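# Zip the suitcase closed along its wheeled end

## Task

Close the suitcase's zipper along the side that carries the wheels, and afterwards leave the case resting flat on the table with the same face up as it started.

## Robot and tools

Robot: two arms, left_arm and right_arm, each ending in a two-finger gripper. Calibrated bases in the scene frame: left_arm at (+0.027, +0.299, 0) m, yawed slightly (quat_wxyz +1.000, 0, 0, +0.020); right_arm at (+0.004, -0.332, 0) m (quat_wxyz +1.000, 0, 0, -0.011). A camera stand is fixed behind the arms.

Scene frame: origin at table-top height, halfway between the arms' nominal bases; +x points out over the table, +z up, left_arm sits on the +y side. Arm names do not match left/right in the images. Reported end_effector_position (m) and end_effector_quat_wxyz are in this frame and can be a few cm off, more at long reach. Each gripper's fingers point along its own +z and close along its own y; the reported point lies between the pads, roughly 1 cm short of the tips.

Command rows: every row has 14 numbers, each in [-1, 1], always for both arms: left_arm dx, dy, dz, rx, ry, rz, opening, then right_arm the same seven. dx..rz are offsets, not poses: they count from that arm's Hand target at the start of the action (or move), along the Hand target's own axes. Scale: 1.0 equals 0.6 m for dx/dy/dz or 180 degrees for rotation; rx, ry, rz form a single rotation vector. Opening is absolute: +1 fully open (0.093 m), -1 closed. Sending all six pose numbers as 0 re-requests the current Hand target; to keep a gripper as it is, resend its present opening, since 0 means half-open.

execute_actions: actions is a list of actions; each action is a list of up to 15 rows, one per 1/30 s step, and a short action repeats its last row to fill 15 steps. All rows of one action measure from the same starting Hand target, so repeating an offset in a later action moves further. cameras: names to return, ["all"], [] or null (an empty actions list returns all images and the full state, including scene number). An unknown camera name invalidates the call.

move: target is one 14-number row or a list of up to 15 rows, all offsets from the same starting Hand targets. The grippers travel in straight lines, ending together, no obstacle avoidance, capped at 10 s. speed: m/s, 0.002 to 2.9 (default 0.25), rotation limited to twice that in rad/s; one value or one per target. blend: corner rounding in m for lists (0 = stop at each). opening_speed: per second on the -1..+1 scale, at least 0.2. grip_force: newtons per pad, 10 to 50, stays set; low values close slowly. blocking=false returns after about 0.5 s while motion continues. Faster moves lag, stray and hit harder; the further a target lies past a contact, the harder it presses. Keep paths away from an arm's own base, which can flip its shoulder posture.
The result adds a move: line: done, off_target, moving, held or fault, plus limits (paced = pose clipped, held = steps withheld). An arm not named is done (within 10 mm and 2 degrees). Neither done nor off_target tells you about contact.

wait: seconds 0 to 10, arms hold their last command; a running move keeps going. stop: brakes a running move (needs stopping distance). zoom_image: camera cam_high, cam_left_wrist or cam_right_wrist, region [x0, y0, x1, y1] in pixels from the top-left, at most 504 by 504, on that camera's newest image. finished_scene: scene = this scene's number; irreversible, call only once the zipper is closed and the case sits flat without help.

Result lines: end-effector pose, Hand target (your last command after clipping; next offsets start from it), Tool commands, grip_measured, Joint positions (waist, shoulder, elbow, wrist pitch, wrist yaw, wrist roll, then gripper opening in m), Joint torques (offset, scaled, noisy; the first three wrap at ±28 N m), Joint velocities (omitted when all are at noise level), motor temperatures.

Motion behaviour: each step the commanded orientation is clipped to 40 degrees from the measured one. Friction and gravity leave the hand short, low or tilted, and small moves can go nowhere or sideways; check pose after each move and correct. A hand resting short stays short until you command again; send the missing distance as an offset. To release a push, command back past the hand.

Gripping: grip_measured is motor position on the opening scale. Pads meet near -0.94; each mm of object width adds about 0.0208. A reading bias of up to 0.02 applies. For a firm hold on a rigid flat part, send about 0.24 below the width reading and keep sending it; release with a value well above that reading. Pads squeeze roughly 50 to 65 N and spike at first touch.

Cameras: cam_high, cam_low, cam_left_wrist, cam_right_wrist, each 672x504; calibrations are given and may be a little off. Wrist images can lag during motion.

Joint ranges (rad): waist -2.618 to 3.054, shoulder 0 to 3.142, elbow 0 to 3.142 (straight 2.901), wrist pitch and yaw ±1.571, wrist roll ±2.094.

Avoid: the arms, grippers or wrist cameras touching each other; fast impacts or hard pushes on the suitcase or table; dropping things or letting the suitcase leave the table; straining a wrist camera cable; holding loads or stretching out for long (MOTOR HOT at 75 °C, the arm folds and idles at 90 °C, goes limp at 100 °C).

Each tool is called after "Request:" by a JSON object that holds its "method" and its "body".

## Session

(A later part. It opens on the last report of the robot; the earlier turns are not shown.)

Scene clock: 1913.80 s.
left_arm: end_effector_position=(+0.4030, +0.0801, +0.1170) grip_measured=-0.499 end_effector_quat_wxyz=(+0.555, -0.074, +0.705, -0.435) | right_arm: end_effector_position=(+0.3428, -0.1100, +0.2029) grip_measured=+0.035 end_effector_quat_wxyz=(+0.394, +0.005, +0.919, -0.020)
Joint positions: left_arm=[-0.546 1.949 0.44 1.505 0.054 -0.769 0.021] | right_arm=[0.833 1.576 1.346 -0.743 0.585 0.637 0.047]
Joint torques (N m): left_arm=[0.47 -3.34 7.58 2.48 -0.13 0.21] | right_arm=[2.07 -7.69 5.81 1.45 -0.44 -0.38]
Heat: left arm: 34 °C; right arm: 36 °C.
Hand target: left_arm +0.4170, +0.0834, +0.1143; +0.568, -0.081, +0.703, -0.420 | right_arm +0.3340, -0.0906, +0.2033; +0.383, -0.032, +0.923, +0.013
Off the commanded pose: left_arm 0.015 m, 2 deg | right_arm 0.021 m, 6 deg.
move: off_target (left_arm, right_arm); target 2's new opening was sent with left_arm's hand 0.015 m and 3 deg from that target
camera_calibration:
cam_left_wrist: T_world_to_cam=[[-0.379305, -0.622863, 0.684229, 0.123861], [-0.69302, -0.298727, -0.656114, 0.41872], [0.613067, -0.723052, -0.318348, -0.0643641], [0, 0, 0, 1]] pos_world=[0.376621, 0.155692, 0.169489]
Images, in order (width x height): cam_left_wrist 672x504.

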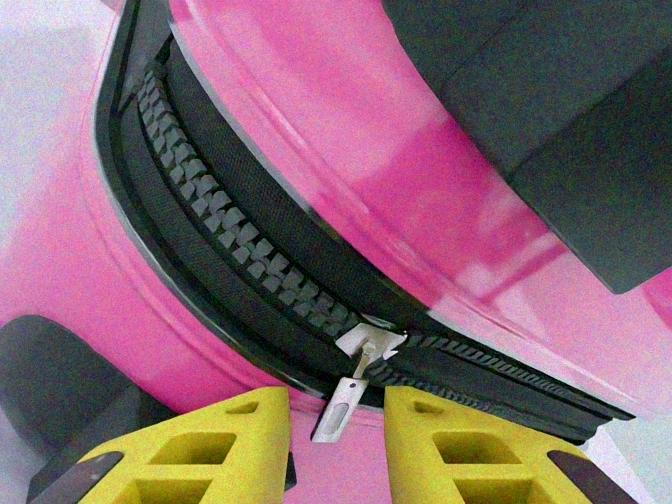

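Centred now. Close.

Request:
{"method": "move", "body": {"target": [0,0,0,0,0,0,-1,0,0,0,0,0,0,-0.15], "opening_speed": 0.8, "cameras": ["cam_left_wrist"]}}

Scene clock: 1918.30 s.
left_arm: end_effector_position=(+0.4050, +0.0836, +0.1113) grip_measured=-0.990 end_effector_quat_wxyz=(+0.553, -0.079, +0.710, -0.429) | right_arm: end_effector_position=(+0.3428, -0.1100, +0.2029) grip_measured=+0.035 end_effector_quat_wxyz=(+0.394, +0.005, +0.919, -0.020)
Joint positions: left_arm=[-0.539 1.96 0.44 1.5 0.05 -0.769 0] | right_arm=[0.833 1.576 1.346 -0.743 0.585 0.637 0.047]
Joint torques (N m): left_arm=[-0.13 -4.38 7.53 2.53 -0.11 0.2] | right_arm=[2.13 -7.73 5.83 1.46 -0.45 -0.39]
Heat: left arm: 34 °C; right arm: 36 °C.
Hand target: left_arm +0.4170, +0.0833, +0.1144; +0.568, -0.080, +0.703, -0.420 | right_arm +0.3340, -0.0906, +0.2033; +0.383, -0.032, +0.923, +0.013
Off the commanded pose: left_arm 0.012 m, 2 deg | right_arm 0.021 m, 6 deg.
move: off_target (left_arm, right_arm)
camera_calibration:
cam_left_wrist: T_world_to_cam=[[-0.362532, -0.632418, 0.684557, 0.12464], [-0.698693, -0.301668, -0.64871, 0.419082], [0.616765, -0.713473, -0.332502, -0.0656728], [0, 0, 0, 1]] pos_world=[0.3785, 0.158392, 0.164703]
Images, in order (width x height): cam_left_wrist 672x504.

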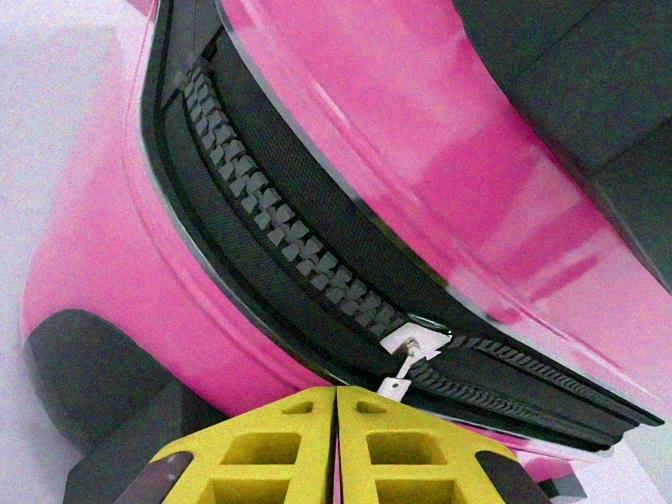

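Request:
{"method": "move", "body": {"target": [[0,0,-0.012,0,0,0,-0.4,0,0,0,0,0,0,-0.15],[-0.002,0.002,-0.012,0,0,0,-0.45,0,0,0,0,0,0,-0.15],[-0.002,0.004,0.02,0,0,0,-0.45,0,0,0,0,0,0,-0.15]], "speed": 0.06, "cameras": ["cam_left_wrist"]}}

Scene clock: 1931.20 s.
left_arm: end_effector_position=(+0.4115, +0.0751, +0.1164) grip_measured=-0.449 end_effector_quat_wxyz=(+0.556, -0.071, +0.703, -0.438) | right_arm: end_effector_position=(+0.3457, -0.1131, +0.2029) grip_measured=+0.035 end_effector_quat_wxyz=(+0.398, +0.016, +0.917, -0.024)
Joint positions: left_arm=[-0.543 1.978 0.48 1.5 0.064 -0.769 0.024] | right_arm=[0.827 1.58 1.346 -0.739 0.6 0.65 0.047]
Joint torques (N m): left_arm=[0.87 -4.19 8.29 2.25 -0.16 0.19] | right_arm=[2.69 -8.14 5.76 1.42 -0.57 -0.52]
Heat: left arm: 33 °C; right arm: 37 °C.
Hand target: left_arm +0.4287, +0.0796, +0.1135; +0.568, -0.081, +0.703, -0.420 | right_arm +0.3340, -0.0906, +0.2032; +0.383, -0.032, +0.923, +0.013
Off the commanded pose: left_arm 0.018 m, 3 deg | right_arm 0.025 m, 7 deg.
move: off_target (left_arm, right_arm); target 2's new opening was sent with left_arm's hand 0.012 m and 3 deg from that target
camera_calibration:
cam_left_wrist: T_world_to_cam=[[-0.387023, -0.618359, 0.683992, 0.127191], [-0.691424, -0.296149, -0.65896, 0.422235], [0.610038, -0.727961, -0.312932, -0.072397], [0, 0, 0, 1]] pos_world=[0.385334, 0.150992, 0.168583]
Images, in order (width x height): cam_left_wrist 672x504.

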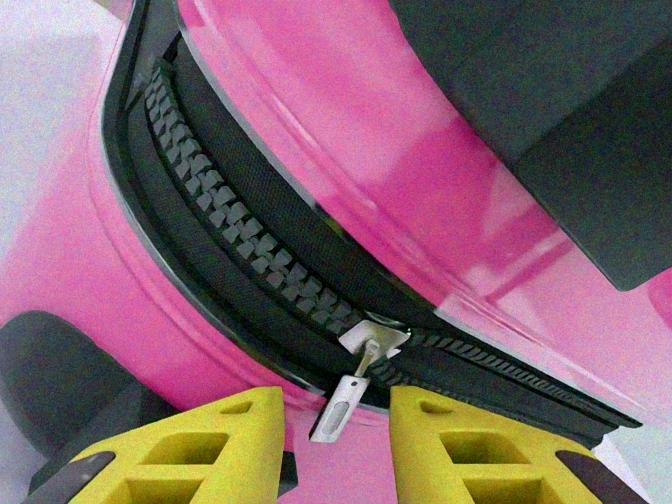

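Request:
{"method": "move", "body": {"target": [[0,0,-0.03,0,0,0,-0.45,0,0,0,0,0,0,-0.15],[-0.016,-0.006,-0.03,0,0,0,-0.6,0,0,0,0,0,0,-0.15],[-0.016,-0.006,0.003,0,0,0,-0.6,0,0,0,0,0,0,-0.15]], "speed": 0.06, "cameras": ["cam_left_wrist"]}}

Scene clock: 1943.37 s.
left_arm: end_effector_position=(+0.4160, +0.0811, +0.1193) grip_measured=-0.599 end_effector_quat_wxyz=(+0.555, -0.075, +0.706, -0.434) | right_arm: end_effector_position=(+0.3457, -0.1140, +0.2029) grip_measured=+0.035 end_effector_quat_wxyz=(+0.398, +0.017, +0.917, -0.026)
Joint positions: left_arm=[-0.522 1.952 0.485 1.458 0.075 -0.769 0.016] | right_arm=[0.827 1.58 1.346 -0.742 0.604 0.653 0.047]
Joint torques (N m): left_arm=[0.32 -5.53 8.98 2.15 -0.12 0.18] | right_arm=[2.67 -8.12 5.78 1.44 -0.59 -0.54]
Heat: left arm: 33 °C; right arm: 36 °C.
Hand target: left_arm +0.4322, +0.0820, +0.1230; +0.568, -0.080, +0.703, -0.420 | right_arm +0.3340, -0.0906, +0.2032; +0.383, -0.032, +0.923, +0.013
Off the commanded pose: left_arm 0.017 m, 2 deg | right_arm 0.026 m, 7 deg.
move: off_target (left_arm, right_arm); target 2's new opening was sent with left_arm's hand 0.012 m and 3 deg from that target
camera_calibration:
cam_left_wrist: T_world_to_cam=[[-0.37526, -0.625014, 0.684498, 0.12619], [-0.694481, -0.299506, -0.654212, 0.429871], [0.613903, -0.72087, -0.321667, -0.0710626], [0, 0, 0, 1]] pos_world=[0.389516, 0.156392, 0.171992]
Images, in order (width x height): cam_left_wrist 672x504.

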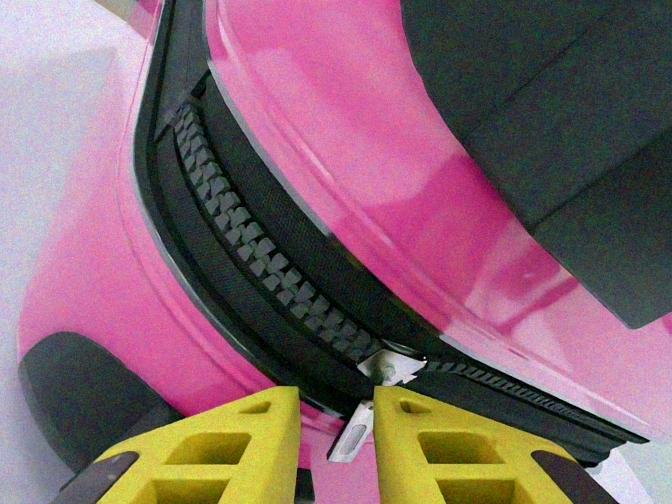

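Request:
{"method": "move", "body": {"target": [[0,0,-0.035,0,0,0,-0.6,0,0,0,0,0,0,-0.15],[-0.002,-0.017,-0.035,0,0,0,-0.6,0,0,0,0,0,0,-0.15],[-0.002,-0.017,0.003,0,0,0,-0.6,0,0,0,0,0,0,-0.15]], "speed": 0.06, "cameras": ["cam_left_wrist"]}}

Scene clock: 1950.10 s.
left_arm: end_effector_position=(+0.4175, +0.0814, +0.1269) grip_measured=-0.599 end_effector_quat_wxyz=(+0.556, -0.081, +0.707, -0.429) | right_arm: end_effector_position=(+0.3452, -0.1145, +0.2024) grip_measured=+0.035 end_effector_quat_wxyz=(+0.397, +0.017, +0.917, -0.027)
Joint positions: left_arm=[-0.528 1.906 0.492 1.4 0.055 -0.769 0.016] | right_arm=[0.827 1.58 1.346 -0.745 0.604 0.654 0.047]
Joint torques (N m): left_arm=[-1.28 -4.41 9.4 2.32 -0.17 0.23] | right_arm=[2.74 -8.16 5.75 1.46 -0.6 -0.57]
Heat: left arm: 33 °C; right arm: 35 °C.
Hand target: left_arm +0.4305, +0.0753, +0.1309; +0.568, -0.080, +0.703, -0.420 | right_arm +0.3340, -0.0906, +0.2032; +0.383, -0.032, +0.923, +0.013
Off the commanded pose: left_arm 0.015 m, 2 deg | right_arm 0.026 m, 7 deg.
move: off_target (left_arm, right_arm)
camera_calibration:
cam_left_wrist: T_world_to_cam=[[-0.362543, -0.632475, 0.684498, 0.117103], [-0.693188, -0.307926, -0.651668, 0.435898], [0.622939, -0.710744, -0.326788, -0.0731567], [0, 0, 0, 1]] pos_world=[0.390186, 0.156293, 0.179997]
Images, in order (width x height): cam_left_wrist 672x504.

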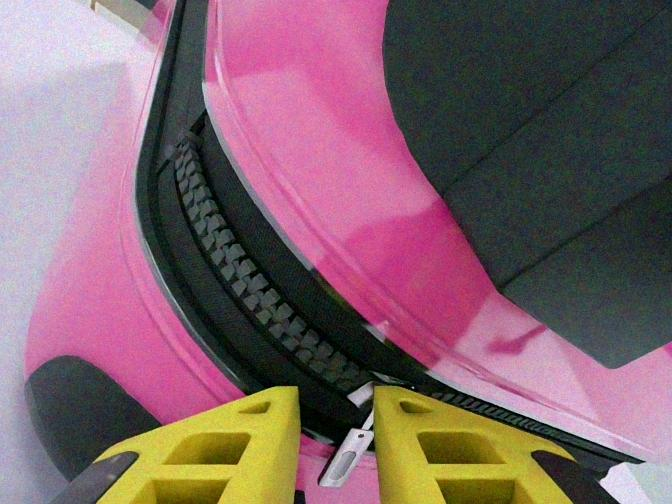

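Request:
{"method": "move", "body": {"target": [[0,0,-0.045,0,0,0,-0.5,0,0,0,0,0,0,-0.15],[0.008,-0.014,-0.045,0,0,0,-0.5,0,0,0,0,0,0,-0.15],[0.008,-0.014,-0.02,0,0,0,-0.5,0,0,0,0,0,0,-0.15]], "speed": 0.06, "cameras": ["cam_left_wrist"]}}

Scene clock: 1964.33 s.
left_arm: end_effector_position=(+0.4093, +0.0732, +0.1323) grip_measured=-0.502 end_effector_quat_wxyz=(+0.558, -0.078, +0.704, -0.432) | right_arm: end_effector_position=(+0.3446, -0.1145, +0.2018) grip_measured=+0.035 end_effector_quat_wxyz=(+0.395, +0.017, +0.918, -0.027)
Joint positions: left_arm=[-0.564 1.884 0.48 1.402 0.025 -0.769 0.021] | right_arm=[0.827 1.58 1.346 -0.749 0.6 0.654 0.047]
Joint torques (N m): left_arm=[-0.73 -5.61 6.42 2.4 -0.18 0.18] | right_arm=[2.71 -8.21 5.76 1.49 -0.57 -0.57]
Heat: left arm: 33 °C; right arm: 35 °C.
Hand target: left_arm +0.4154, +0.0732, +0.1332; +0.568, -0.080, +0.703, -0.420 | right_arm +0.3340, -0.0906, +0.2032; +0.383, -0.032, +0.923, +0.013
Off the commanded pose: left_arm 0.006 m, 2 deg | right_arm 0.026 m, 7 deg.
move: off_target (right_arm)
camera_calibration:
cam_left_wrist: T_world_to_cam=[[-0.372853, -0.62685, 0.684134, 0.109161], [-0.688849, -0.306978, -0.656697, 0.430007], [0.621665, -0.716117, -0.317348, -0.0725252], [0, 0, 0, 1]] pos_world=[0.381997, 0.148494, 0.184688]
Images, in order (width x height): cam_left_wrist 672x504.

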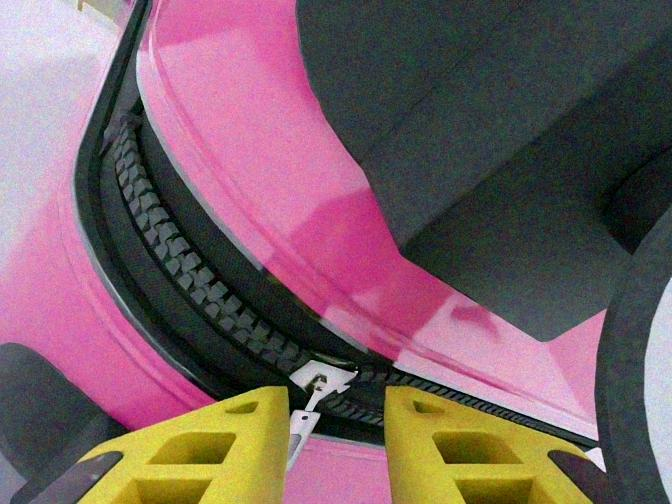

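Request:
{"method": "move", "body": {"target": [[0,0.007,0,0,0,0,-0.5,0,0,0,0,0,0,-0.15],[0,0.007,0.028,0,0,0,-0.5,0,0,0,0,0,0,-0.15],[0,0.007,0.028,0,0,0,-1,0,0,0,0,0,0,-0.15]], "speed": 0.06, "cameras": ["cam_left_wrist"]}}

Scene clock: 1975.63 s.
left_arm: end_effector_position=(+0.4177, +0.0693, +0.1286) grip_measured=-0.988 end_effector_quat_wxyz=(+0.557, -0.079, +0.705, -0.431) | right_arm: end_effector_position=(+0.3459, -0.1155, +0.2027) grip_measured=+0.035 end_effector_quat_wxyz=(+0.398, +0.019, +0.917, -0.027)
Joint positions: left_arm=[-0.563 1.918 0.517 1.393 0.024 -0.769 0] | right_arm=[0.825 1.58 1.346 -0.745 0.606 0.655 0.047]
Joint torques (N m): left_arm=[-0.1 -4.55 8.91 2.36 -0.07 0.23] | right_arm=[2.92 -8.17 5.79 1.48 -0.62 -0.57]
Heat: left arm: 33 °C; right arm: 35 °C.
Hand target: left_arm +0.4315, +0.0676, +0.1302; +0.568, -0.081, +0.703, -0.420 | right_arm +0.3340, -0.0906, +0.2032; +0.383, -0.032, +0.923, +0.013
Off the commanded pose: left_arm 0.014 m, 2 deg | right_arm 0.028 m, 8 deg.
move: off_target (left_arm, right_arm); target 3's new opening was sent with left_arm's hand 0.015 m and 2 deg from that target
camera_calibration:
cam_left_wrist: T_world_to_cam=[[-0.368511, -0.629362, 0.68418, 0.110704], [-0.690969, -0.306918, -0.654495, 0.432722], [0.621901, -0.713936, -0.321767, -0.0813645], [0, 0, 0, 1]] pos_world=[0.390393, 0.144393, 0.181292]
Images, in order (width x height): cam_left_wrist 672x504.

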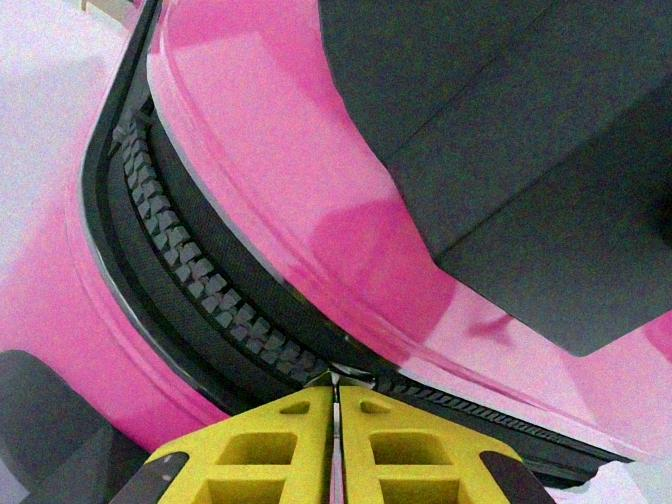

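Request:
{"method": "move", "body": {"target": [0.034,-0.029,0.014,0,0,0,-1,0,0,0,0,0,0,-0.15], "speed": 0.05, "cameras": ["cam_left_wrist","cam_right_wrist"]}}

Scene clock: 1987.87 s.
left_arm: end_effector_position=(+0.4206, +0.0608, +0.1284) grip_measured=-0.988 end_effector_quat_wxyz=(+0.565, -0.107, +0.699, -0.425) | right_arm: end_effector_position=(+0.3483, -0.1208, +0.2025) grip_measured=+0.035 end_effector_quat_wxyz=(+0.399, +0.025, +0.916, -0.034)
Joint positions: left_arm=[-0.614 1.943 0.546 1.395 -0.08 -0.798 0] | right_arm=[0.814 1.58 1.344 -0.747 0.615 0.655 0.047]
Joint torques (N m): left_arm=[-2.91 -3.9 9.61 2.28 0.09 0.51] | right_arm=[3.84 -8.23 5.79 1.46 -0.7 -0.55]
Heat: left arm: 35 °C; right arm: 35 °C.
Hand target: left_arm +0.4254, +0.0402, +0.1272; +0.568, -0.081, +0.703, -0.420 | right_arm +0.3340, -0.0907, +0.2032; +0.383, -0.032, +0.923, +0.013
Off the commanded pose: left_arm 0.021 m, 3 deg | right_arm 0.033 m, 9 deg.
move: off_target (left_arm, right_arm)
camera_calibration:
cam_left_wrist: T_world_to_cam=[[-0.329454, -0.62846, 0.704626, 0.0873723], [-0.678452, -0.361436, -0.639583, 0.428063], [0.65663, -0.688768, -0.307303, -0.107333], [0, 0, 0, 1]] pos_world=[0.389683, 0.1357, 0.179233]
cam_right_wrist: T_world_to_cam=[[-0.0696081, -0.995211, 0.0686316, -0.111716], [-0.932234, 0.0404051, -0.359594, 0.438695], [0.355099, -0.0890113, -0.930581, 0.136723], [0, 0, 0, 1]] pos_world=[0.35264, -0.116737, 0.292651]
Images, in order (width x height): cam_left_wrist 672x504, cam_right_wrist 672x504.

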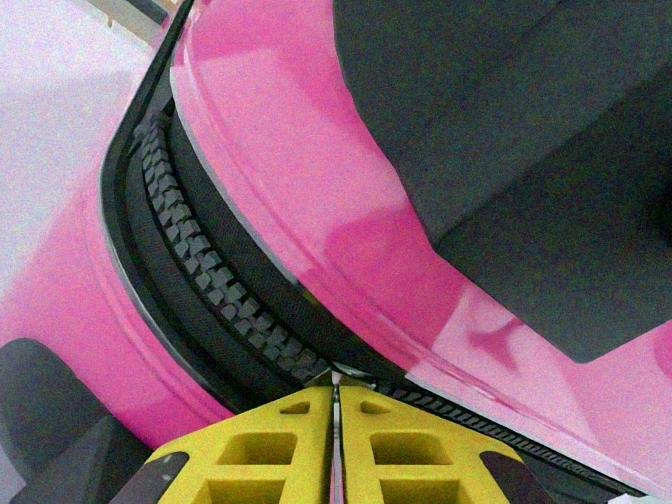

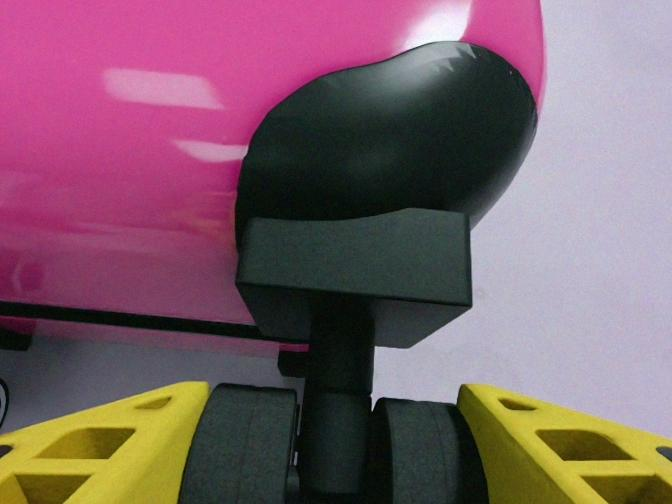

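Request:
{"method": "move", "body": {"target": [0.034,-0.033,0.012,0,0,0,-1,0,0.045,0,0,0,0,-0.15], "speed": 0.05, "cameras": ["cam_left_wrist"]}}

Scene clock: 1993.77 s.
left_arm: end_effector_position=(+0.4235, +0.0540, +0.1283) grip_measured=-0.988 end_effector_quat_wxyz=(+0.570, -0.158, +0.685, -0.425) | right_arm: end_effector_position=(+0.3438, -0.1229, +0.2021) grip_measured=+0.034 end_effector_quat_wxyz=(+0.397, +0.046, +0.915, -0.051)
Joint positions: left_arm=[-0.671 1.974 0.58 1.406 -0.216 -0.865 0] | right_arm=[0.834 1.6 1.371 -0.808 0.661 0.726 0.047]
Joint torques (N m): left_arm=[-5.38 -4.53 9.37 2.15 0.49 1.09] | right_arm=[7.62 -4.72 9.06 1.59 -0.75 -0.7]
Heat: left arm: 35 °C; right arm: 35 °C.
Hand target: left_arm +0.4175, +0.0120, +0.1258; +0.568, -0.081, +0.703, -0.420 | right_arm +0.3322, -0.0638, +0.2031; +0.383, -0.032, +0.923, +0.013
Off the commanded pose: left_arm 0.043 m, 9 deg | right_arm 0.060 m, 12 deg.
move: off_target (left_arm, right_arm)
camera_calibration:
cam_left_wrist: T_world_to_cam=[[-0.267076, -0.60222, 0.752331, 0.0502304], [-0.658916, -0.45556, -0.598578, 0.419127], [0.703207, -0.655588, -0.275143, -0.139555], [0, 0, 0, 1]] pos_world=[0.387721, 0.129697, 0.174693]
Images, in order (width x height): cam_left_wrist 672x504.

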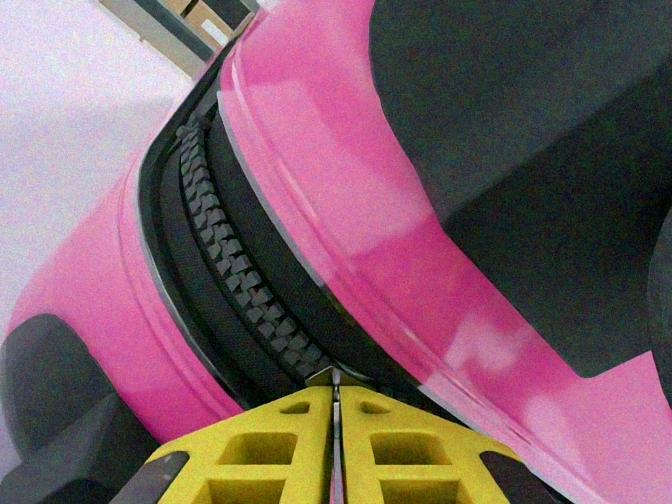

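Request:
{"method": "move", "body": {"target": [0.034,-0.035,0.012,0,0,0,-1,0,0.03,0,0,0,0,-0.15], "speed": 0.06, "cameras": ["cam_left_wrist"]}}

Scene clock: 1999.63 s.
left_arm: end_effector_position=(+0.4241, +0.0537, +0.1275) grip_measured=-0.988 end_effector_quat_wxyz=(+0.589, -0.208, +0.669, -0.403) | right_arm: end_effector_position=(+0.3387, -0.1179, +0.2028) grip_measured=+0.034 end_effector_quat_wxyz=(+0.393, +0.062, +0.915, -0.064)
Joint positions: left_arm=[-0.732 2.002 0.608 1.416 -0.394 -0.893 0] | right_arm=[0.865 1.637 1.424 -0.884 0.696 0.804 0.047]
Joint torques (N m): left_arm=[-7.53 -4.86 9.54 2.02 1.28 1.36] | right_arm=[8.54 -4.14 9.42 1.91 -0.83 -1.08]
Heat: left arm: 35 °C; right arm: 35 °C.
Hand target: left_arm +0.4091, -0.0169, +0.1252; +0.568, -0.081, +0.703, -0.420 | right_arm +0.3309, -0.0458, +0.2032; +0.383, -0.032, +0.923, +0.013
Off the commanded pose: left_arm 0.072 m, 15 deg | right_arm 0.072 m, 14 deg.
move: off_target (left_arm, right_arm)
camera_calibration:
cam_left_wrist: T_world_to_cam=[[-0.193971, -0.602455, 0.774224, 0.0169554], [-0.602694, -0.549525, -0.578604, 0.397577], [0.774038, -0.578852, -0.256504, -0.176959], [0, 0, 0, 1]] pos_world=[0.379879, 0.12626, 0.171522]
Images, in order (width x height): cam_left_wrist 672x504.

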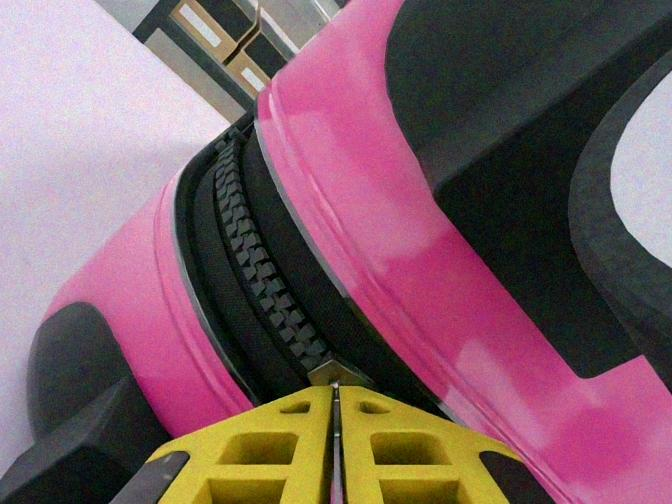

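Request:
{"method": "move", "body": {"target": [[-0.067,0.072,-0.047,0,0,0,-1,0,-0.055,0,0,0,0,-0.15],[-0.067,0.072,-0.047,0,0,0,-0.3,0,-0.055,0,0,0,0,-0.15],[-0.067,0.072,-0.14,0,0,0,-0.3,0,-0.055,0,0,0,0,-0.15]], "speed": 0.1, "cameras": ["cam_left_wrist"]}}

Scene clock: 2012.00 s.
left_arm: end_effector_position=(+0.3698, +0.0760, +0.1097) grip_measured=-0.302 end_effector_quat_wxyz=(+0.550, -0.089, +0.721, -0.412) | right_arm: end_effector_position=(+0.3415, -0.1051, +0.2010) grip_measured=+0.034 end_effector_quat_wxyz=(+0.388, +0.025, +0.921, -0.031)
Joint positions: left_arm=[-0.657 1.871 0.337 1.479 -0.097 -0.771 0.031] | right_arm=[0.855 1.619 1.396 -0.801 0.618 0.709 0.047]
Joint torques (N m): left_arm=[-1.01 -7.5 2.8 3.06 0.04 0.21] | right_arm=[2.65 -8.72 4.85 1.72 -0.55 -0.82]
Heat: left arm: 35 °C; right arm: 36 °C.
Hand target: left_arm +0.3658, +0.0761, +0.1252; +0.568, -0.081, +0.703, -0.420 | right_arm +0.3332, -0.0787, +0.2032; +0.383, -0.032, +0.923, +0.013
Off the commanded pose: left_arm 0.016 m, 3 deg | right_arm 0.028 m, 8 deg.
move: off_target (left_arm, right_arm); target 2's new opening was sent with left_arm's hand 0.016 m and 5 deg from that target
camera_calibration:
cam_left_wrist: T_world_to_cam=[[-0.324579, -0.656971, 0.680469, 0.0963853], [-0.708044, -0.308251, -0.635339, 0.393587], [0.627154, -0.688019, -0.365112, -0.0521156], [0, 0, 0, 1]] pos_world=[0.342646, 0.148789, 0.165446]
Images, in order (width x height): cam_left_wrist 672x504.

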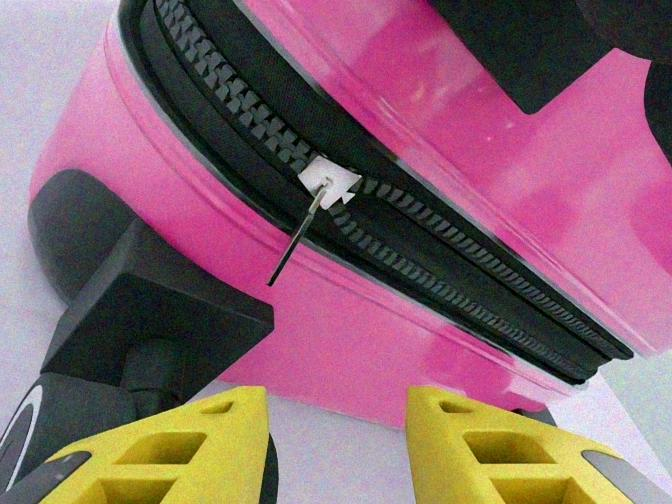

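Request:
{"method": "move", "body": {"target": [[-0.031,-0.0155,-0.217,0,0,0,-0.3,0,0,0,0,0,0,-0.15],[-0.1465,-0.2337,-0.19,-0.2985,0.371,0.0614,0.5,0,0,0,0,0,0,-0.15],[-0.172,-0.1457,-0.0313,-0.2985,0.371,0.0614,0.5,0,0,0,0,0,0,-0.15]], "blend": [0.03,0.02,0], "cameras": ["cam_left_wrist","cam_high"]}}

Scene clock: 2034.93 s.
left_arm: end_effector_position=(+0.3614, +0.0850, +0.2641) grip_measured=+0.498 end_effector_quat_wxyz=(+0.156, -0.019, +0.985, -0.076) | right_arm: end_effector_position=(+0.3415, -0.1051, +0.2010) grip_measured=+0.034 end_effector_quat_wxyz=(+0.388, +0.025, +0.921, -0.031)
Joint positions: left_arm=[-0.633 1.862 2.142 -1.506 -0.055 -0.622 0.069] | right_arm=[0.855 1.619 1.396 -0.801 0.618 0.709 0.047]
Joint torques (N m): left_arm=[-0.32 -6.02 8.24 0.47 0 0.1] | right_arm=[2.67 -8.73 4.92 1.71 -0.54 -0.82]
Heat: left arm: 34 °C; right arm: 37 °C.
Hand target: left_arm +0.3531, +0.0910, +0.2604; +0.044, -0.016, +0.999, +0.000 | right_arm +0.3332, -0.0787, +0.2032; +0.383, -0.032, +0.923, +0.013
Off the commanded pose: left_arm 0.011 m, 16 deg | right_arm 0.028 m, 8 deg.
joint sent to its limit (left arm) — joint 4 (wrist pitch), lower limit. The joint targets are off in orientation, not in position.
move: off_target (left_arm, right_arm); blend cut to 0 m at target 2; target 2's new opening was sent with left_arm's hand 0.012 m and 18 deg from that target
camera_calibration:
cam_left_wrist: T_world_to_cam=[[0.0015011, -0.989586, 0.143935, 0.0466014], [-0.992389, 0.0162496, 0.12207, 0.363668], [-0.123137, -0.143023, -0.982029, 0.403445], [0, 0, 0, 1]] pos_world=[0.410509, 0.0979084, 0.345094]
Images, in order (width x height): cam_high 672x504, cam_left_wrist 672x504.

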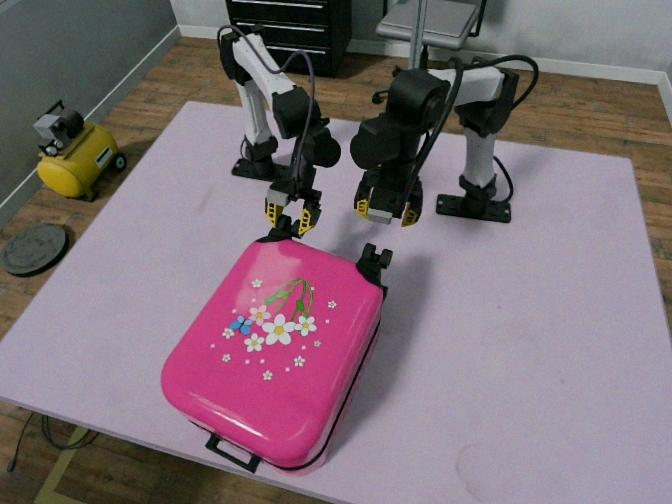

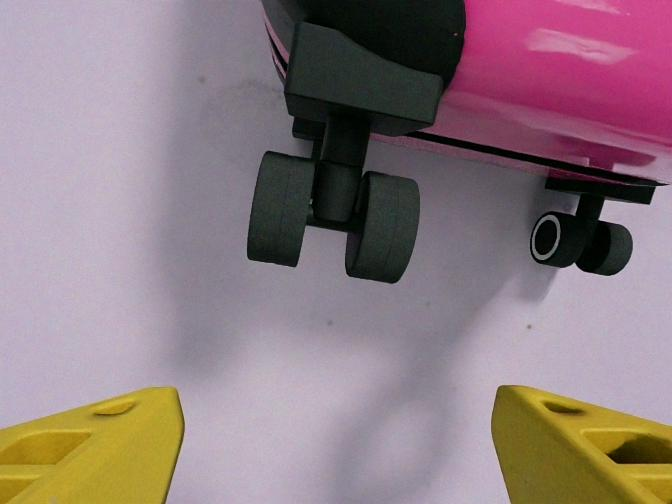

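Request:
{"method": "move", "body": {"target": [[-0.065,-0.025,0.03,0,0,0,0.5,0,0,0,0,0,0,-0.15]], "speed": 0.12, "cameras": ["cam_left_wrist"]}}

Scene clock: 2045.50 s.
left_arm: end_effector_position=(+0.4008, +0.0705, +0.2533) grip_measured=+0.498 end_effector_quat_wxyz=(+0.165, -0.017, +0.983, -0.076) | right_arm: end_effector_position=(+0.3415, -0.1051, +0.2010) grip_measured=+0.034 end_effector_quat_wxyz=(+0.388, +0.025, +0.921, -0.031)
Joint positions: left_arm=[-0.61 2.023 2.318 -1.506 -0.055 -0.595 0.069] | right_arm=[0.855 1.619 1.396 -0.801 0.618 0.709 0.047]
Joint torques (N m): left_arm=[0.1 -6.69 8.36 0.49 0.05 0.14] | right_arm=[2.67 -8.7 4.96 1.74 -0.54 -0.81]
Heat: left arm: 34 °C; right arm: 37 °C.
Hand target: left_arm +0.3940, +0.0774, +0.2460; +0.044, -0.016, +0.999, +0.000 | right_arm +0.3332, -0.0787, +0.2032; +0.383, -0.032, +0.923, +0.013
Off the commanded pose: left_arm 0.012 m, 16 deg | right_arm 0.028 m, 8 deg.
joint sent to its limit (left arm) — joint 4 (wrist pitch), lower limit. The joint targets are off in orientation, not in position.
move: off_target (left_arm, right_arm)
camera_calibration:
cam_left_wrist: T_world_to_cam=[[-0.00372502, -0.989635, 0.143559, 0.0360044], [-0.994237, 0.019046, 0.105497, 0.409068], [-0.107137, -0.142339, -0.984003, 0.389669], [0, 0, 0, 1]] pos_world=[0.448593, 0.0833051, 0.335111]
Images, in order (width x height): cam_left_wrist 672x504.

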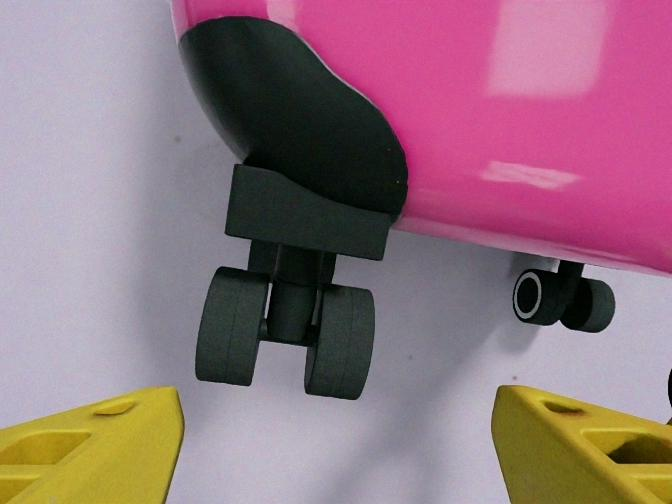

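Request:
{"method": "move", "body": {"target": [[-0.01,0.028,0.005,0,0,0,0.5,0,0,0,0,0,0,-0.15],[-0.005,0.028,0.07,0,0,0,0.5,0,0,0,0,0,0,-0.15]], "speed": 0.1, "cameras": ["cam_left_wrist"]}}

Scene clock: 2056.67 s.
left_arm: end_effector_position=(+0.4128, +0.0850, +0.2247) grip_measured=+0.498 end_effector_quat_wxyz=(+0.135, -0.017, +0.989, -0.050) | right_arm: end_effector_position=(+0.3415, -0.1051, +0.2010) grip_measured=+0.034 end_effector_quat_wxyz=(+0.388, +0.025, +0.921, -0.031)
Joint positions: left_arm=[-0.568 2.071 2.291 -1.506 -0.055 -0.555 0.069] | right_arm=[0.855 1.619 1.396 -0.801 0.618 0.709 0.047]
Joint torques (N m): left_arm=[0.2 -6.86 4.51 0.36 0.11 0.07] | right_arm=[2.66 -8.76 4.92 1.74 -0.53 -0.81]
Heat: left arm: 34 °C; right arm: 38 °C.
Hand target: left_arm +0.4002, +0.0944, +0.2044; +0.044, -0.016, +0.999, +0.000 | right_arm +0.3332, -0.0787, +0.2032; +0.383, -0.032, +0.923, +0.013
Off the commanded pose: left_arm 0.026 m, 12 deg | right_arm 0.028 m, 8 deg.
joint sent to its limit (left arm) — joint 4 (wrist pitch), lower limit. The joint targets are off in orientation, not in position.
move: off_target (left_arm, right_arm)
camera_calibration:
cam_left_wrist: T_world_to_cam=[[0.00772278, -0.995722, 0.0920747, 0.0618487], [-0.986087, 0.00770682, 0.166052, 0.407762], [-0.166051, -0.092076, -0.981809, 0.38452], [0, 0, 0, 1]] pos_world=[0.465461, 0.0938466, 0.304121]
Images, in order (width x height): cam_left_wrist 672x504.

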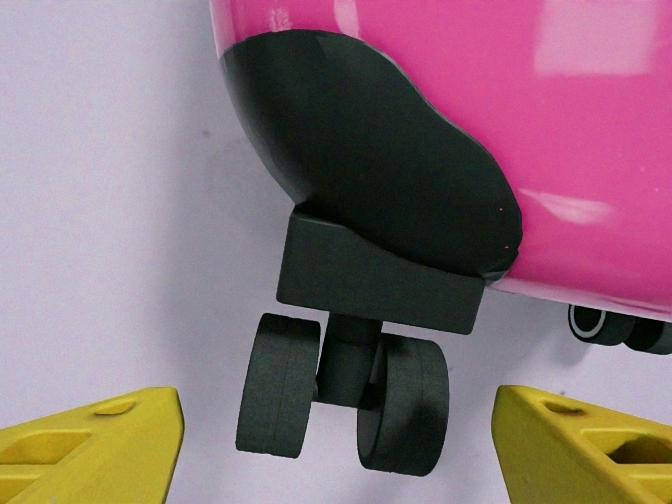

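Request:
{"method": "move", "body": {"target": [[0.005,0,0.055,0,0,0,0.5,0,0,0,0,0,0,-0.15],[0.005,0,0.055,0,0,0,-0.15,0,0,0,0,0,0,-0.15]], "speed": 0.08, "opening_speed": 1, "cameras": ["cam_left_wrist"]}}

Scene clock: 2064.27 s.
left_arm: end_effector_position=(+0.4136, +0.0832, +0.1900) grip_measured=+0.046 end_effector_quat_wxyz=(+0.095, -0.016, +0.995, -0.029) | right_arm: end_effector_position=(+0.3414, -0.1040, +0.2010) grip_measured=+0.034 end_effector_quat_wxyz=(+0.388, +0.022, +0.921, -0.029)
Joint positions: left_arm=[-0.568 2.133 2.261 -1.507 -0.049 -0.555 0.047] | right_arm=[0.855 1.619 1.396 -0.798 0.614 0.704 0.047]
Joint torques (N m): left_arm=[0.14 -7.47 4.56 0.12 0.06 0.07] | right_arm=[2.61 -8.79 4.92 1.71 -0.53 -0.77]
Heat: left arm: 34 °C; right arm: 38 °C.
Hand target: left_arm +0.4001, +0.0943, +0.1712; +0.044, -0.016, +0.999, +0.000 | right_arm +0.3332, -0.0787, +0.2032; +0.383, -0.032, +0.923, +0.013
Off the commanded pose: left_arm 0.026 m, 7 deg | right_arm 0.027 m, 8 deg.
joint sent to its limit (left arm) — joint 4 (wrist pitch), lower limit. The joint targets still meet the commanded pose.
move: off_target (left_arm, right_arm); target 2's new opening was sent with left_arm's hand 0.026 m and 7 deg from that target
camera_calibration:
cam_left_wrist: T_world_to_cam=[[0.0121431, -0.99866, 0.0503007, 0.0696033], [-0.968923, 0.000677595, 0.24736, 0.392343], [-0.247063, -0.0517413, -0.967617, 0.37787], [0, 0, 0, 1]] pos_world=[0.472662, 0.0887956, 0.265083]
Images, in order (width x height): cam_left_wrist 672x504.

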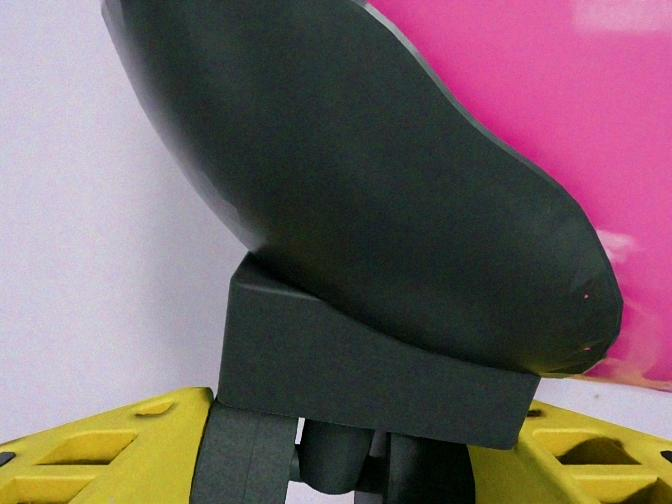

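Request:
{"method": "move", "body": {"target": [0.1,0,0.01,0,0,0,-0.15,0,0,0,0,0,0,-0.15], "speed": 0.06, "cameras": ["cam_high"]}}

Scene clock: 2069.43 s.
left_arm: end_effector_position=(+0.3916, +0.0905, +0.1900) grip_measured=-0.002 end_effector_quat_wxyz=(+0.143, -0.047, +0.988, -0.030) | right_arm: end_effector_position=(+0.3373, -0.0976, +0.2005) grip_measured=+0.034 end_effector_quat_wxyz=(+0.380, -0.002, +0.925, -0.020)
Joint positions: left_arm=[-0.605 1.918 1.922 -1.304 -0.114 -0.645 0.045] | right_arm=[0.862 1.612 1.394 -0.795 0.579 0.665 0.047]
Joint torques (N m): left_arm=[-3.06 -7.5 2.07 -0.49 0.5 0.13] | right_arm=[1.88 -8.01 5.05 1.73 -0.22 -0.42]
Heat: left arm: 35 °C; right arm: 38 °C.
Hand target: left_arm +0.3408, +0.0924, +0.1599; +0.044, -0.016, +0.999, +0.000 | right_arm +0.3332, -0.0786, +0.2033; +0.383, -0.032, +0.923, +0.013
Off the commanded pose: left_arm 0.059 m, 12 deg | right_arm 0.020 m, 5 deg.
move: off_target (left_arm, right_arm)
Images, in order (width x height): cam_high 672x504.

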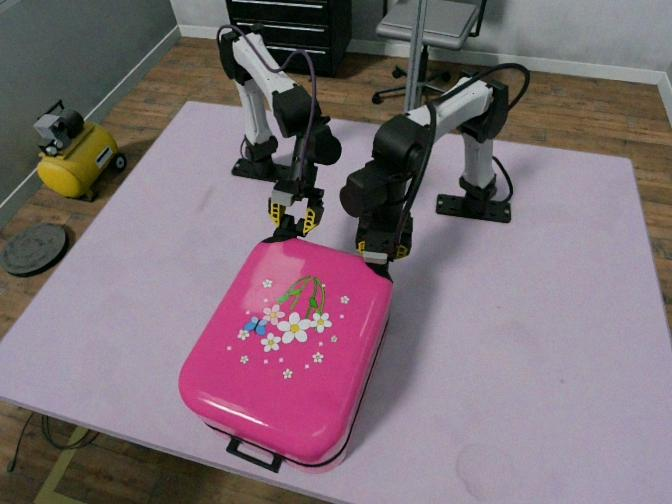

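Good; pull a bit more.

Request:
{"method": "move", "body": {"target": [0.05,0,-0.02,0,0,0,-0.15,0,0,0,0,0,0,-0.15], "speed": 0.06, "cameras": ["cam_high"]}}

Scene clock: 2072.80 s.
left_arm: end_effector_position=(+0.3719, +0.0949, +0.1902) grip_measured=-0.005 end_effector_quat_wxyz=(+0.146, -0.068, +0.987, -0.023) | right_arm: end_effector_position=(+0.3292, -0.0939, +0.2000) grip_measured=+0.034 end_effector_quat_wxyz=(+0.368, -0.022, +0.929, -0.014)
Joint positions: left_arm=[-0.634 1.844 1.824 -1.29 -0.142 -0.713 0.045] | right_arm=[0.873 1.601 1.394 -0.817 0.549 0.646 0.047]
Joint torques (N m): left_arm=[-4.51 -8.7 2.89 -0.75 0.7 0.27] | right_arm=[0.83 -6.87 5.16 1.92 0.08 -0.23]
Heat: left arm: 35 °C; right arm: 37 °C.
Hand target: left_arm +0.3099, +0.0914, +0.1692; +0.044, -0.016, +0.999, +0.000 | right_arm +0.3332, -0.0787, +0.2033; +0.383, -0.032, +0.923, +0.013
Off the commanded pose: left_arm 0.066 m, 13 deg | right_arm 0.016 m, 4 deg.
move: off_target (left_arm, right_arm)
Images, in order (width x height): cam_high 672x504.

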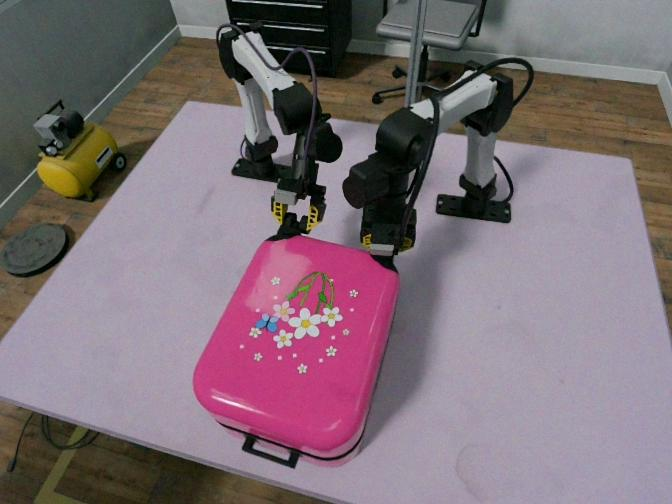

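Request:
{"method": "move", "body": {"target": [[-0.075,0,0,0,0,0,-0.15,0,0,0,0,0,0,0.4],[-0.075,0,0,0,0,0,-0.15,0,0,0,0,0,0,0.4],[-0.075,0,0,0,0,0,-0.15,0,0,-0.15,0,0,0,0.4]], "speed": 0.1, "opening_speed": 1}}

Scene clock: 2085.67 s.
left_arm: end_effector_position=(+0.3705, +0.0957, +0.1883) grip_measured=-0.005 end_effector_quat_wxyz=(+0.093, -0.054, +0.994, -0.020) | right_arm: end_effector_position=(+0.2694, -0.0832, +0.2443) grip_measured=+0.397 end_effector_quat_wxyz=(+0.362, -0.047, +0.931, -0.008)
Joint positions: left_arm=[-0.606 1.932 1.957 -1.422 -0.075 -0.667 0.045] | right_arm=[1.037 1.531 1.521 -1.094 0.597 0.769 0.064]
Joint torques (N m): left_arm=[-1.57 -4.79 7.42 0.05 0.24 0.5] | right_arm=[0.44 -8.42 8.42 1.1 0.51 0.09]
Heat: left arm: 35 °C; right arm: 37 °C.
Hand target: left_arm +0.3548, +0.0929, +0.1733; +0.044, -0.016, +0.999, +0.000 | right_arm +0.2697, -0.0830, +0.2668; +0.383, -0.032, +0.923, +0.013
Off the commanded pose: left_arm 0.022 m, 7 deg | right_arm 0.023 m, 4 deg.
move: off_target (left_arm, right_arm)

Request:
{"method": "move", "body": {"target": [[0,0,0,0,0,0,-0.15,0.0587,0,-0.0587,0,0,0,0.4],[0,0,0,0,0,0,-0.15,0.1575,0.083,0.0945,-0.166,-0.216,0.092,-0.3]], "speed": 0.15, "blend": [0.03,0], "cameras": ["cam_right_wrist"]}}

Scene clock: 2100.97 s.
left_arm: end_effector_position=(+0.3705, +0.0957, +0.1883) grip_measured=-0.005 end_effector_quat_wxyz=(+0.093, -0.054, +0.994, -0.020) | right_arm: end_effector_position=(+0.2387, -0.0348, +0.1554) grip_measured=-0.297 end_effector_quat_wxyz=(+0.633, +0.004, +0.715, +0.297)
Joint positions: left_arm=[-0.606 1.932 1.957 -1.422 -0.075 -0.667 0.045] | right_arm=[1.244 1.628 0.365 1.231 0.788 0.467 0.031]
Joint torques (N m): left_arm=[-1.65 -4.81 7.34 0.07 0.27 0.53] | right_arm=[-0.76 -4.19 3.58 2.19 -0.11 -0.09]
Motor temperatures (°C): left_arm=[21 34 33 27 19 19 21] | right_arm=[19 35 32 37 18 20 23]
Heat: left arm: 34 °C; right arm: 37 °C.
Hand target: left_arm +0.3548, +0.0929, +0.1733; +0.044, -0.016, +0.999, +0.000 | right_arm +0.2397, -0.0353, +0.1599; +0.637, +0.008, +0.706, +0.308
Off the commanded pose: left_arm 0.022 m, 7 deg | right_arm 0.005 m, 2 deg.
move: off_target (left_arm); blend cut to 0.0248 m at target 1
camera_calibration:
cam_right_wrist: T_world_to_cam=[[0.36105, -0.837793, -0.409568, -0.053541], [-0.572409, 0.147622, -0.80657, 0.303403], [0.7362, 0.525653, -0.426261, -0.00843351], [0, 0, 0, 1]] pos_world=[0.199211, -0.0852123, 0.219193]
Images, in order (width x height): cam_right_wrist 672x504.

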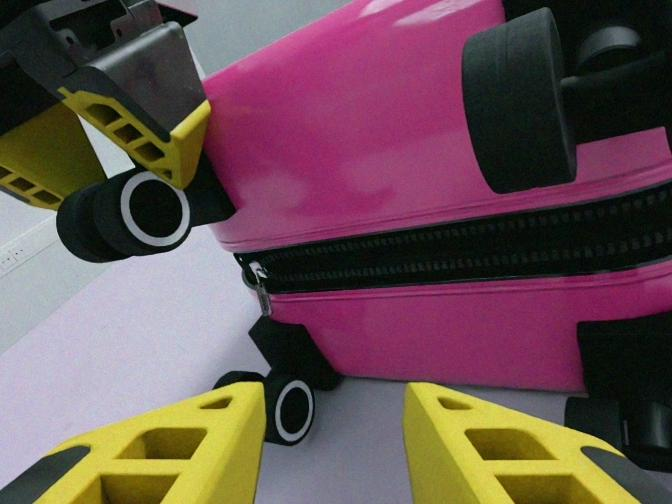

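Request:
{"method": "move", "body": {"target": [[0,0,0,0,0,0,-0.15,0.07,0.05,0.05,0,0,0.067,-0.5],[0,0,0,0,0,0,-0.15,0.108,0.084,0.2,0,0,0.067,-0.5]], "speed": 0.12, "blend": [0.02,0], "cameras": ["cam_right_wrist","cam_high"]}}

Scene clock: 2118.67 s.
left_arm: end_effector_position=(+0.3705, +0.0957, +0.1883) grip_measured=-0.005 end_effector_quat_wxyz=(+0.093, -0.054, +0.994, -0.020) | right_arm: end_effector_position=(+0.3131, +0.0767, +0.1184) grip_measured=-0.497 end_effector_quat_wxyz=(+0.602, +0.075, +0.709, +0.359)
Joint positions: left_arm=[-0.606 1.932 1.957 -1.422 -0.075 -0.667 0.045] | right_arm=[1.159 2.142 0.898 1.221 0.705 0.658 0.021]
Joint torques (N m): left_arm=[-1.73 -4.9 7.3 0.05 0.25 0.5] | right_arm=[-0.58 -8.53 6.3 1.86 -0.1 0.09]
Heat: left arm: 33 °C; right arm: 40 °C.
Hand target: left_arm +0.3548, +0.0929, +0.1733; +0.044, -0.016, +0.999, +0.000 | right_arm +0.3169, +0.0827, +0.1245; +0.601, +0.082, +0.702, +0.373
Off the commanded pose: left_arm 0.022 m, 7 deg | right_arm 0.010 m, 2 deg.
move: off_target (left_arm)
camera_calibration:
cam_right_wrist: T_world_to_cam=[[0.317544, -0.748391, -0.582303, 0.0251203], [-0.631064, 0.291559, -0.718854, 0.296585], [0.70776, 0.595738, -0.3797, -0.139635], [0, 0, 0, 1]] pos_world=[0.278015, 0.0155134, 0.17481]
Images, in order (width x height): cam_high 672x504, cam_right_wrist 672x504.

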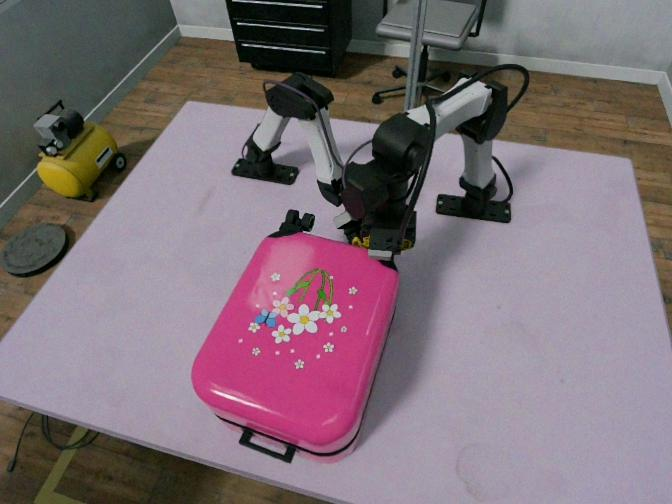

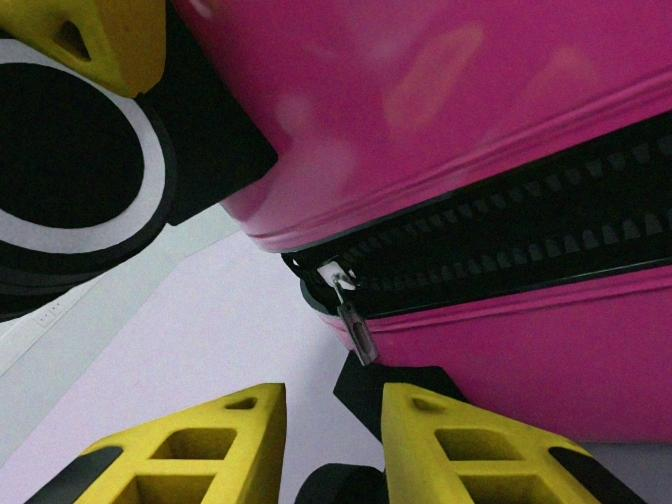

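Request:
{"method": "move", "body": {"target": [0,0,0,0,0,0,-0.15,0.022,-0.005,0.07,0,0,0,-0.5], "speed": 0.08, "cameras": ["cam_right_wrist"]}}

Scene clock: 2134.83 s.
left_arm: end_effector_position=(+0.3705, +0.0957, +0.1883) grip_measured=-0.005 end_effector_quat_wxyz=(+0.093, -0.054, +0.994, -0.020) | right_arm: end_effector_position=(+0.3483, +0.1001, +0.1058) grip_measured=-0.497 end_effector_quat_wxyz=(+0.601, +0.076, +0.710, +0.359)
Joint positions: left_arm=[-0.606 1.932 1.957 -1.422 -0.075 -0.667 0.045] | right_arm=[1.105 2.265 1.071 1.17 0.651 0.659 0.021]
Joint torques (N m): left_arm=[-1.63 -4.88 7.34 0.09 0.23 0.51] | right_arm=[-0.53 -9.68 6.74 1.87 -0.15 0.1]
Heat: left arm: 34 °C; right arm: 40 °C.
Hand target: left_arm +0.3548, +0.0929, +0.1733; +0.044, -0.016, +0.999, +0.000 | right_arm +0.3523, +0.1060, +0.1125; +0.601, +0.082, +0.702, +0.374
Off the commanded pose: left_arm 0.022 m, 7 deg | right_arm 0.010 m, 2 deg.
move: off_target (left_arm)
camera_calibration:
cam_right_wrist: T_world_to_cam=[[0.316243, -0.748629, -0.582705, 0.0246823], [-0.632229, 0.291636, -0.717798, 0.303312], [0.707302, 0.595402, -0.381078, -0.182887], [0, 0, 0, 1]] pos_world=[0.313313, 0.0389123, 0.162405]
Images, in order (width x height): cam_right_wrist 672x504.

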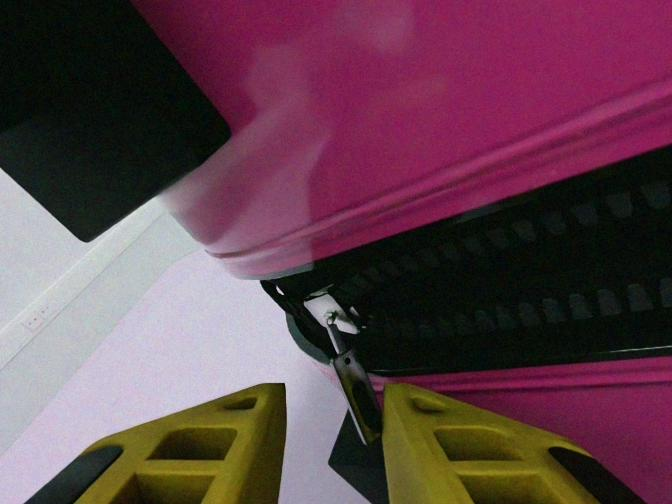

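Request:
{"method": "move", "body": {"target": [0,0,0,0,0,0,-0.15,-0.003,-0.012,0.035,0,0,0,-0.5], "speed": 0.06, "cameras": ["cam_right_wrist"]}}

Scene clock: 2146.20 s.
left_arm: end_effector_position=(+0.3750, +0.0977, +0.1882) grip_measured=-0.005 end_effector_quat_wxyz=(+0.099, -0.049, +0.994, -0.017) | right_arm: end_effector_position=(+0.3586, +0.1065, +0.1052) grip_measured=-0.497 end_effector_quat_wxyz=(+0.601, +0.074, +0.707, +0.365)
Joint positions: left_arm=[-0.6 1.936 1.96 -1.414 -0.085 -0.651 0.045] | right_arm=[1.087 2.295 1.119 1.163 0.624 0.659 0.021]
Joint torques (N m): left_arm=[-2.15 -5.22 7.25 -0.07 0.33 0.35] | right_arm=[-2.8 -9.21 7.91 1.71 -0.25 0.09]
Heat: left arm: 34 °C; right arm: 41 °C.
Hand target: left_arm +0.3547, +0.0928, +0.1732; +0.044, -0.016, +0.999, +0.000 | right_arm +0.3743, +0.1089, +0.1096; +0.601, +0.082, +0.701, +0.374
Off the commanded pose: left_arm 0.026 m, 8 deg | right_arm 0.016 m, 1 deg.
move: off_target (left_arm, right_arm)
camera_calibration:
cam_right_wrist: T_world_to_cam=[[0.3259, -0.740132, -0.588213, 0.022053], [-0.63179, 0.292347, -0.717896, 0.307248], [0.7033, 0.605589, -0.372332, -0.194764], [0, 0, 0, 1]] pos_world=[0.323907, 0.0444462, 0.161027]
Images, in order (width x height): cam_right_wrist 672x504.

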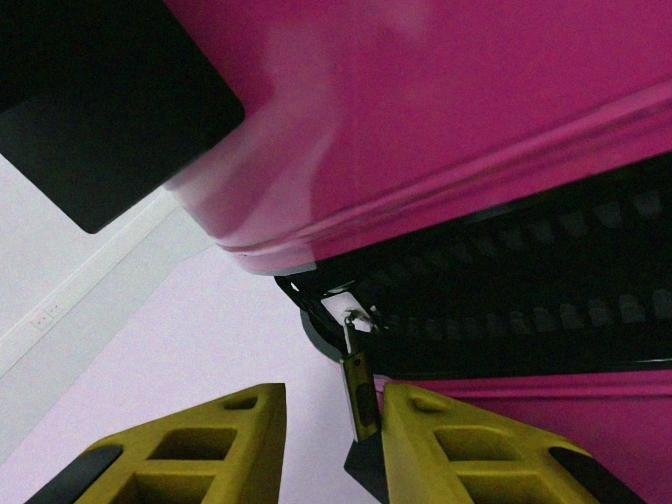

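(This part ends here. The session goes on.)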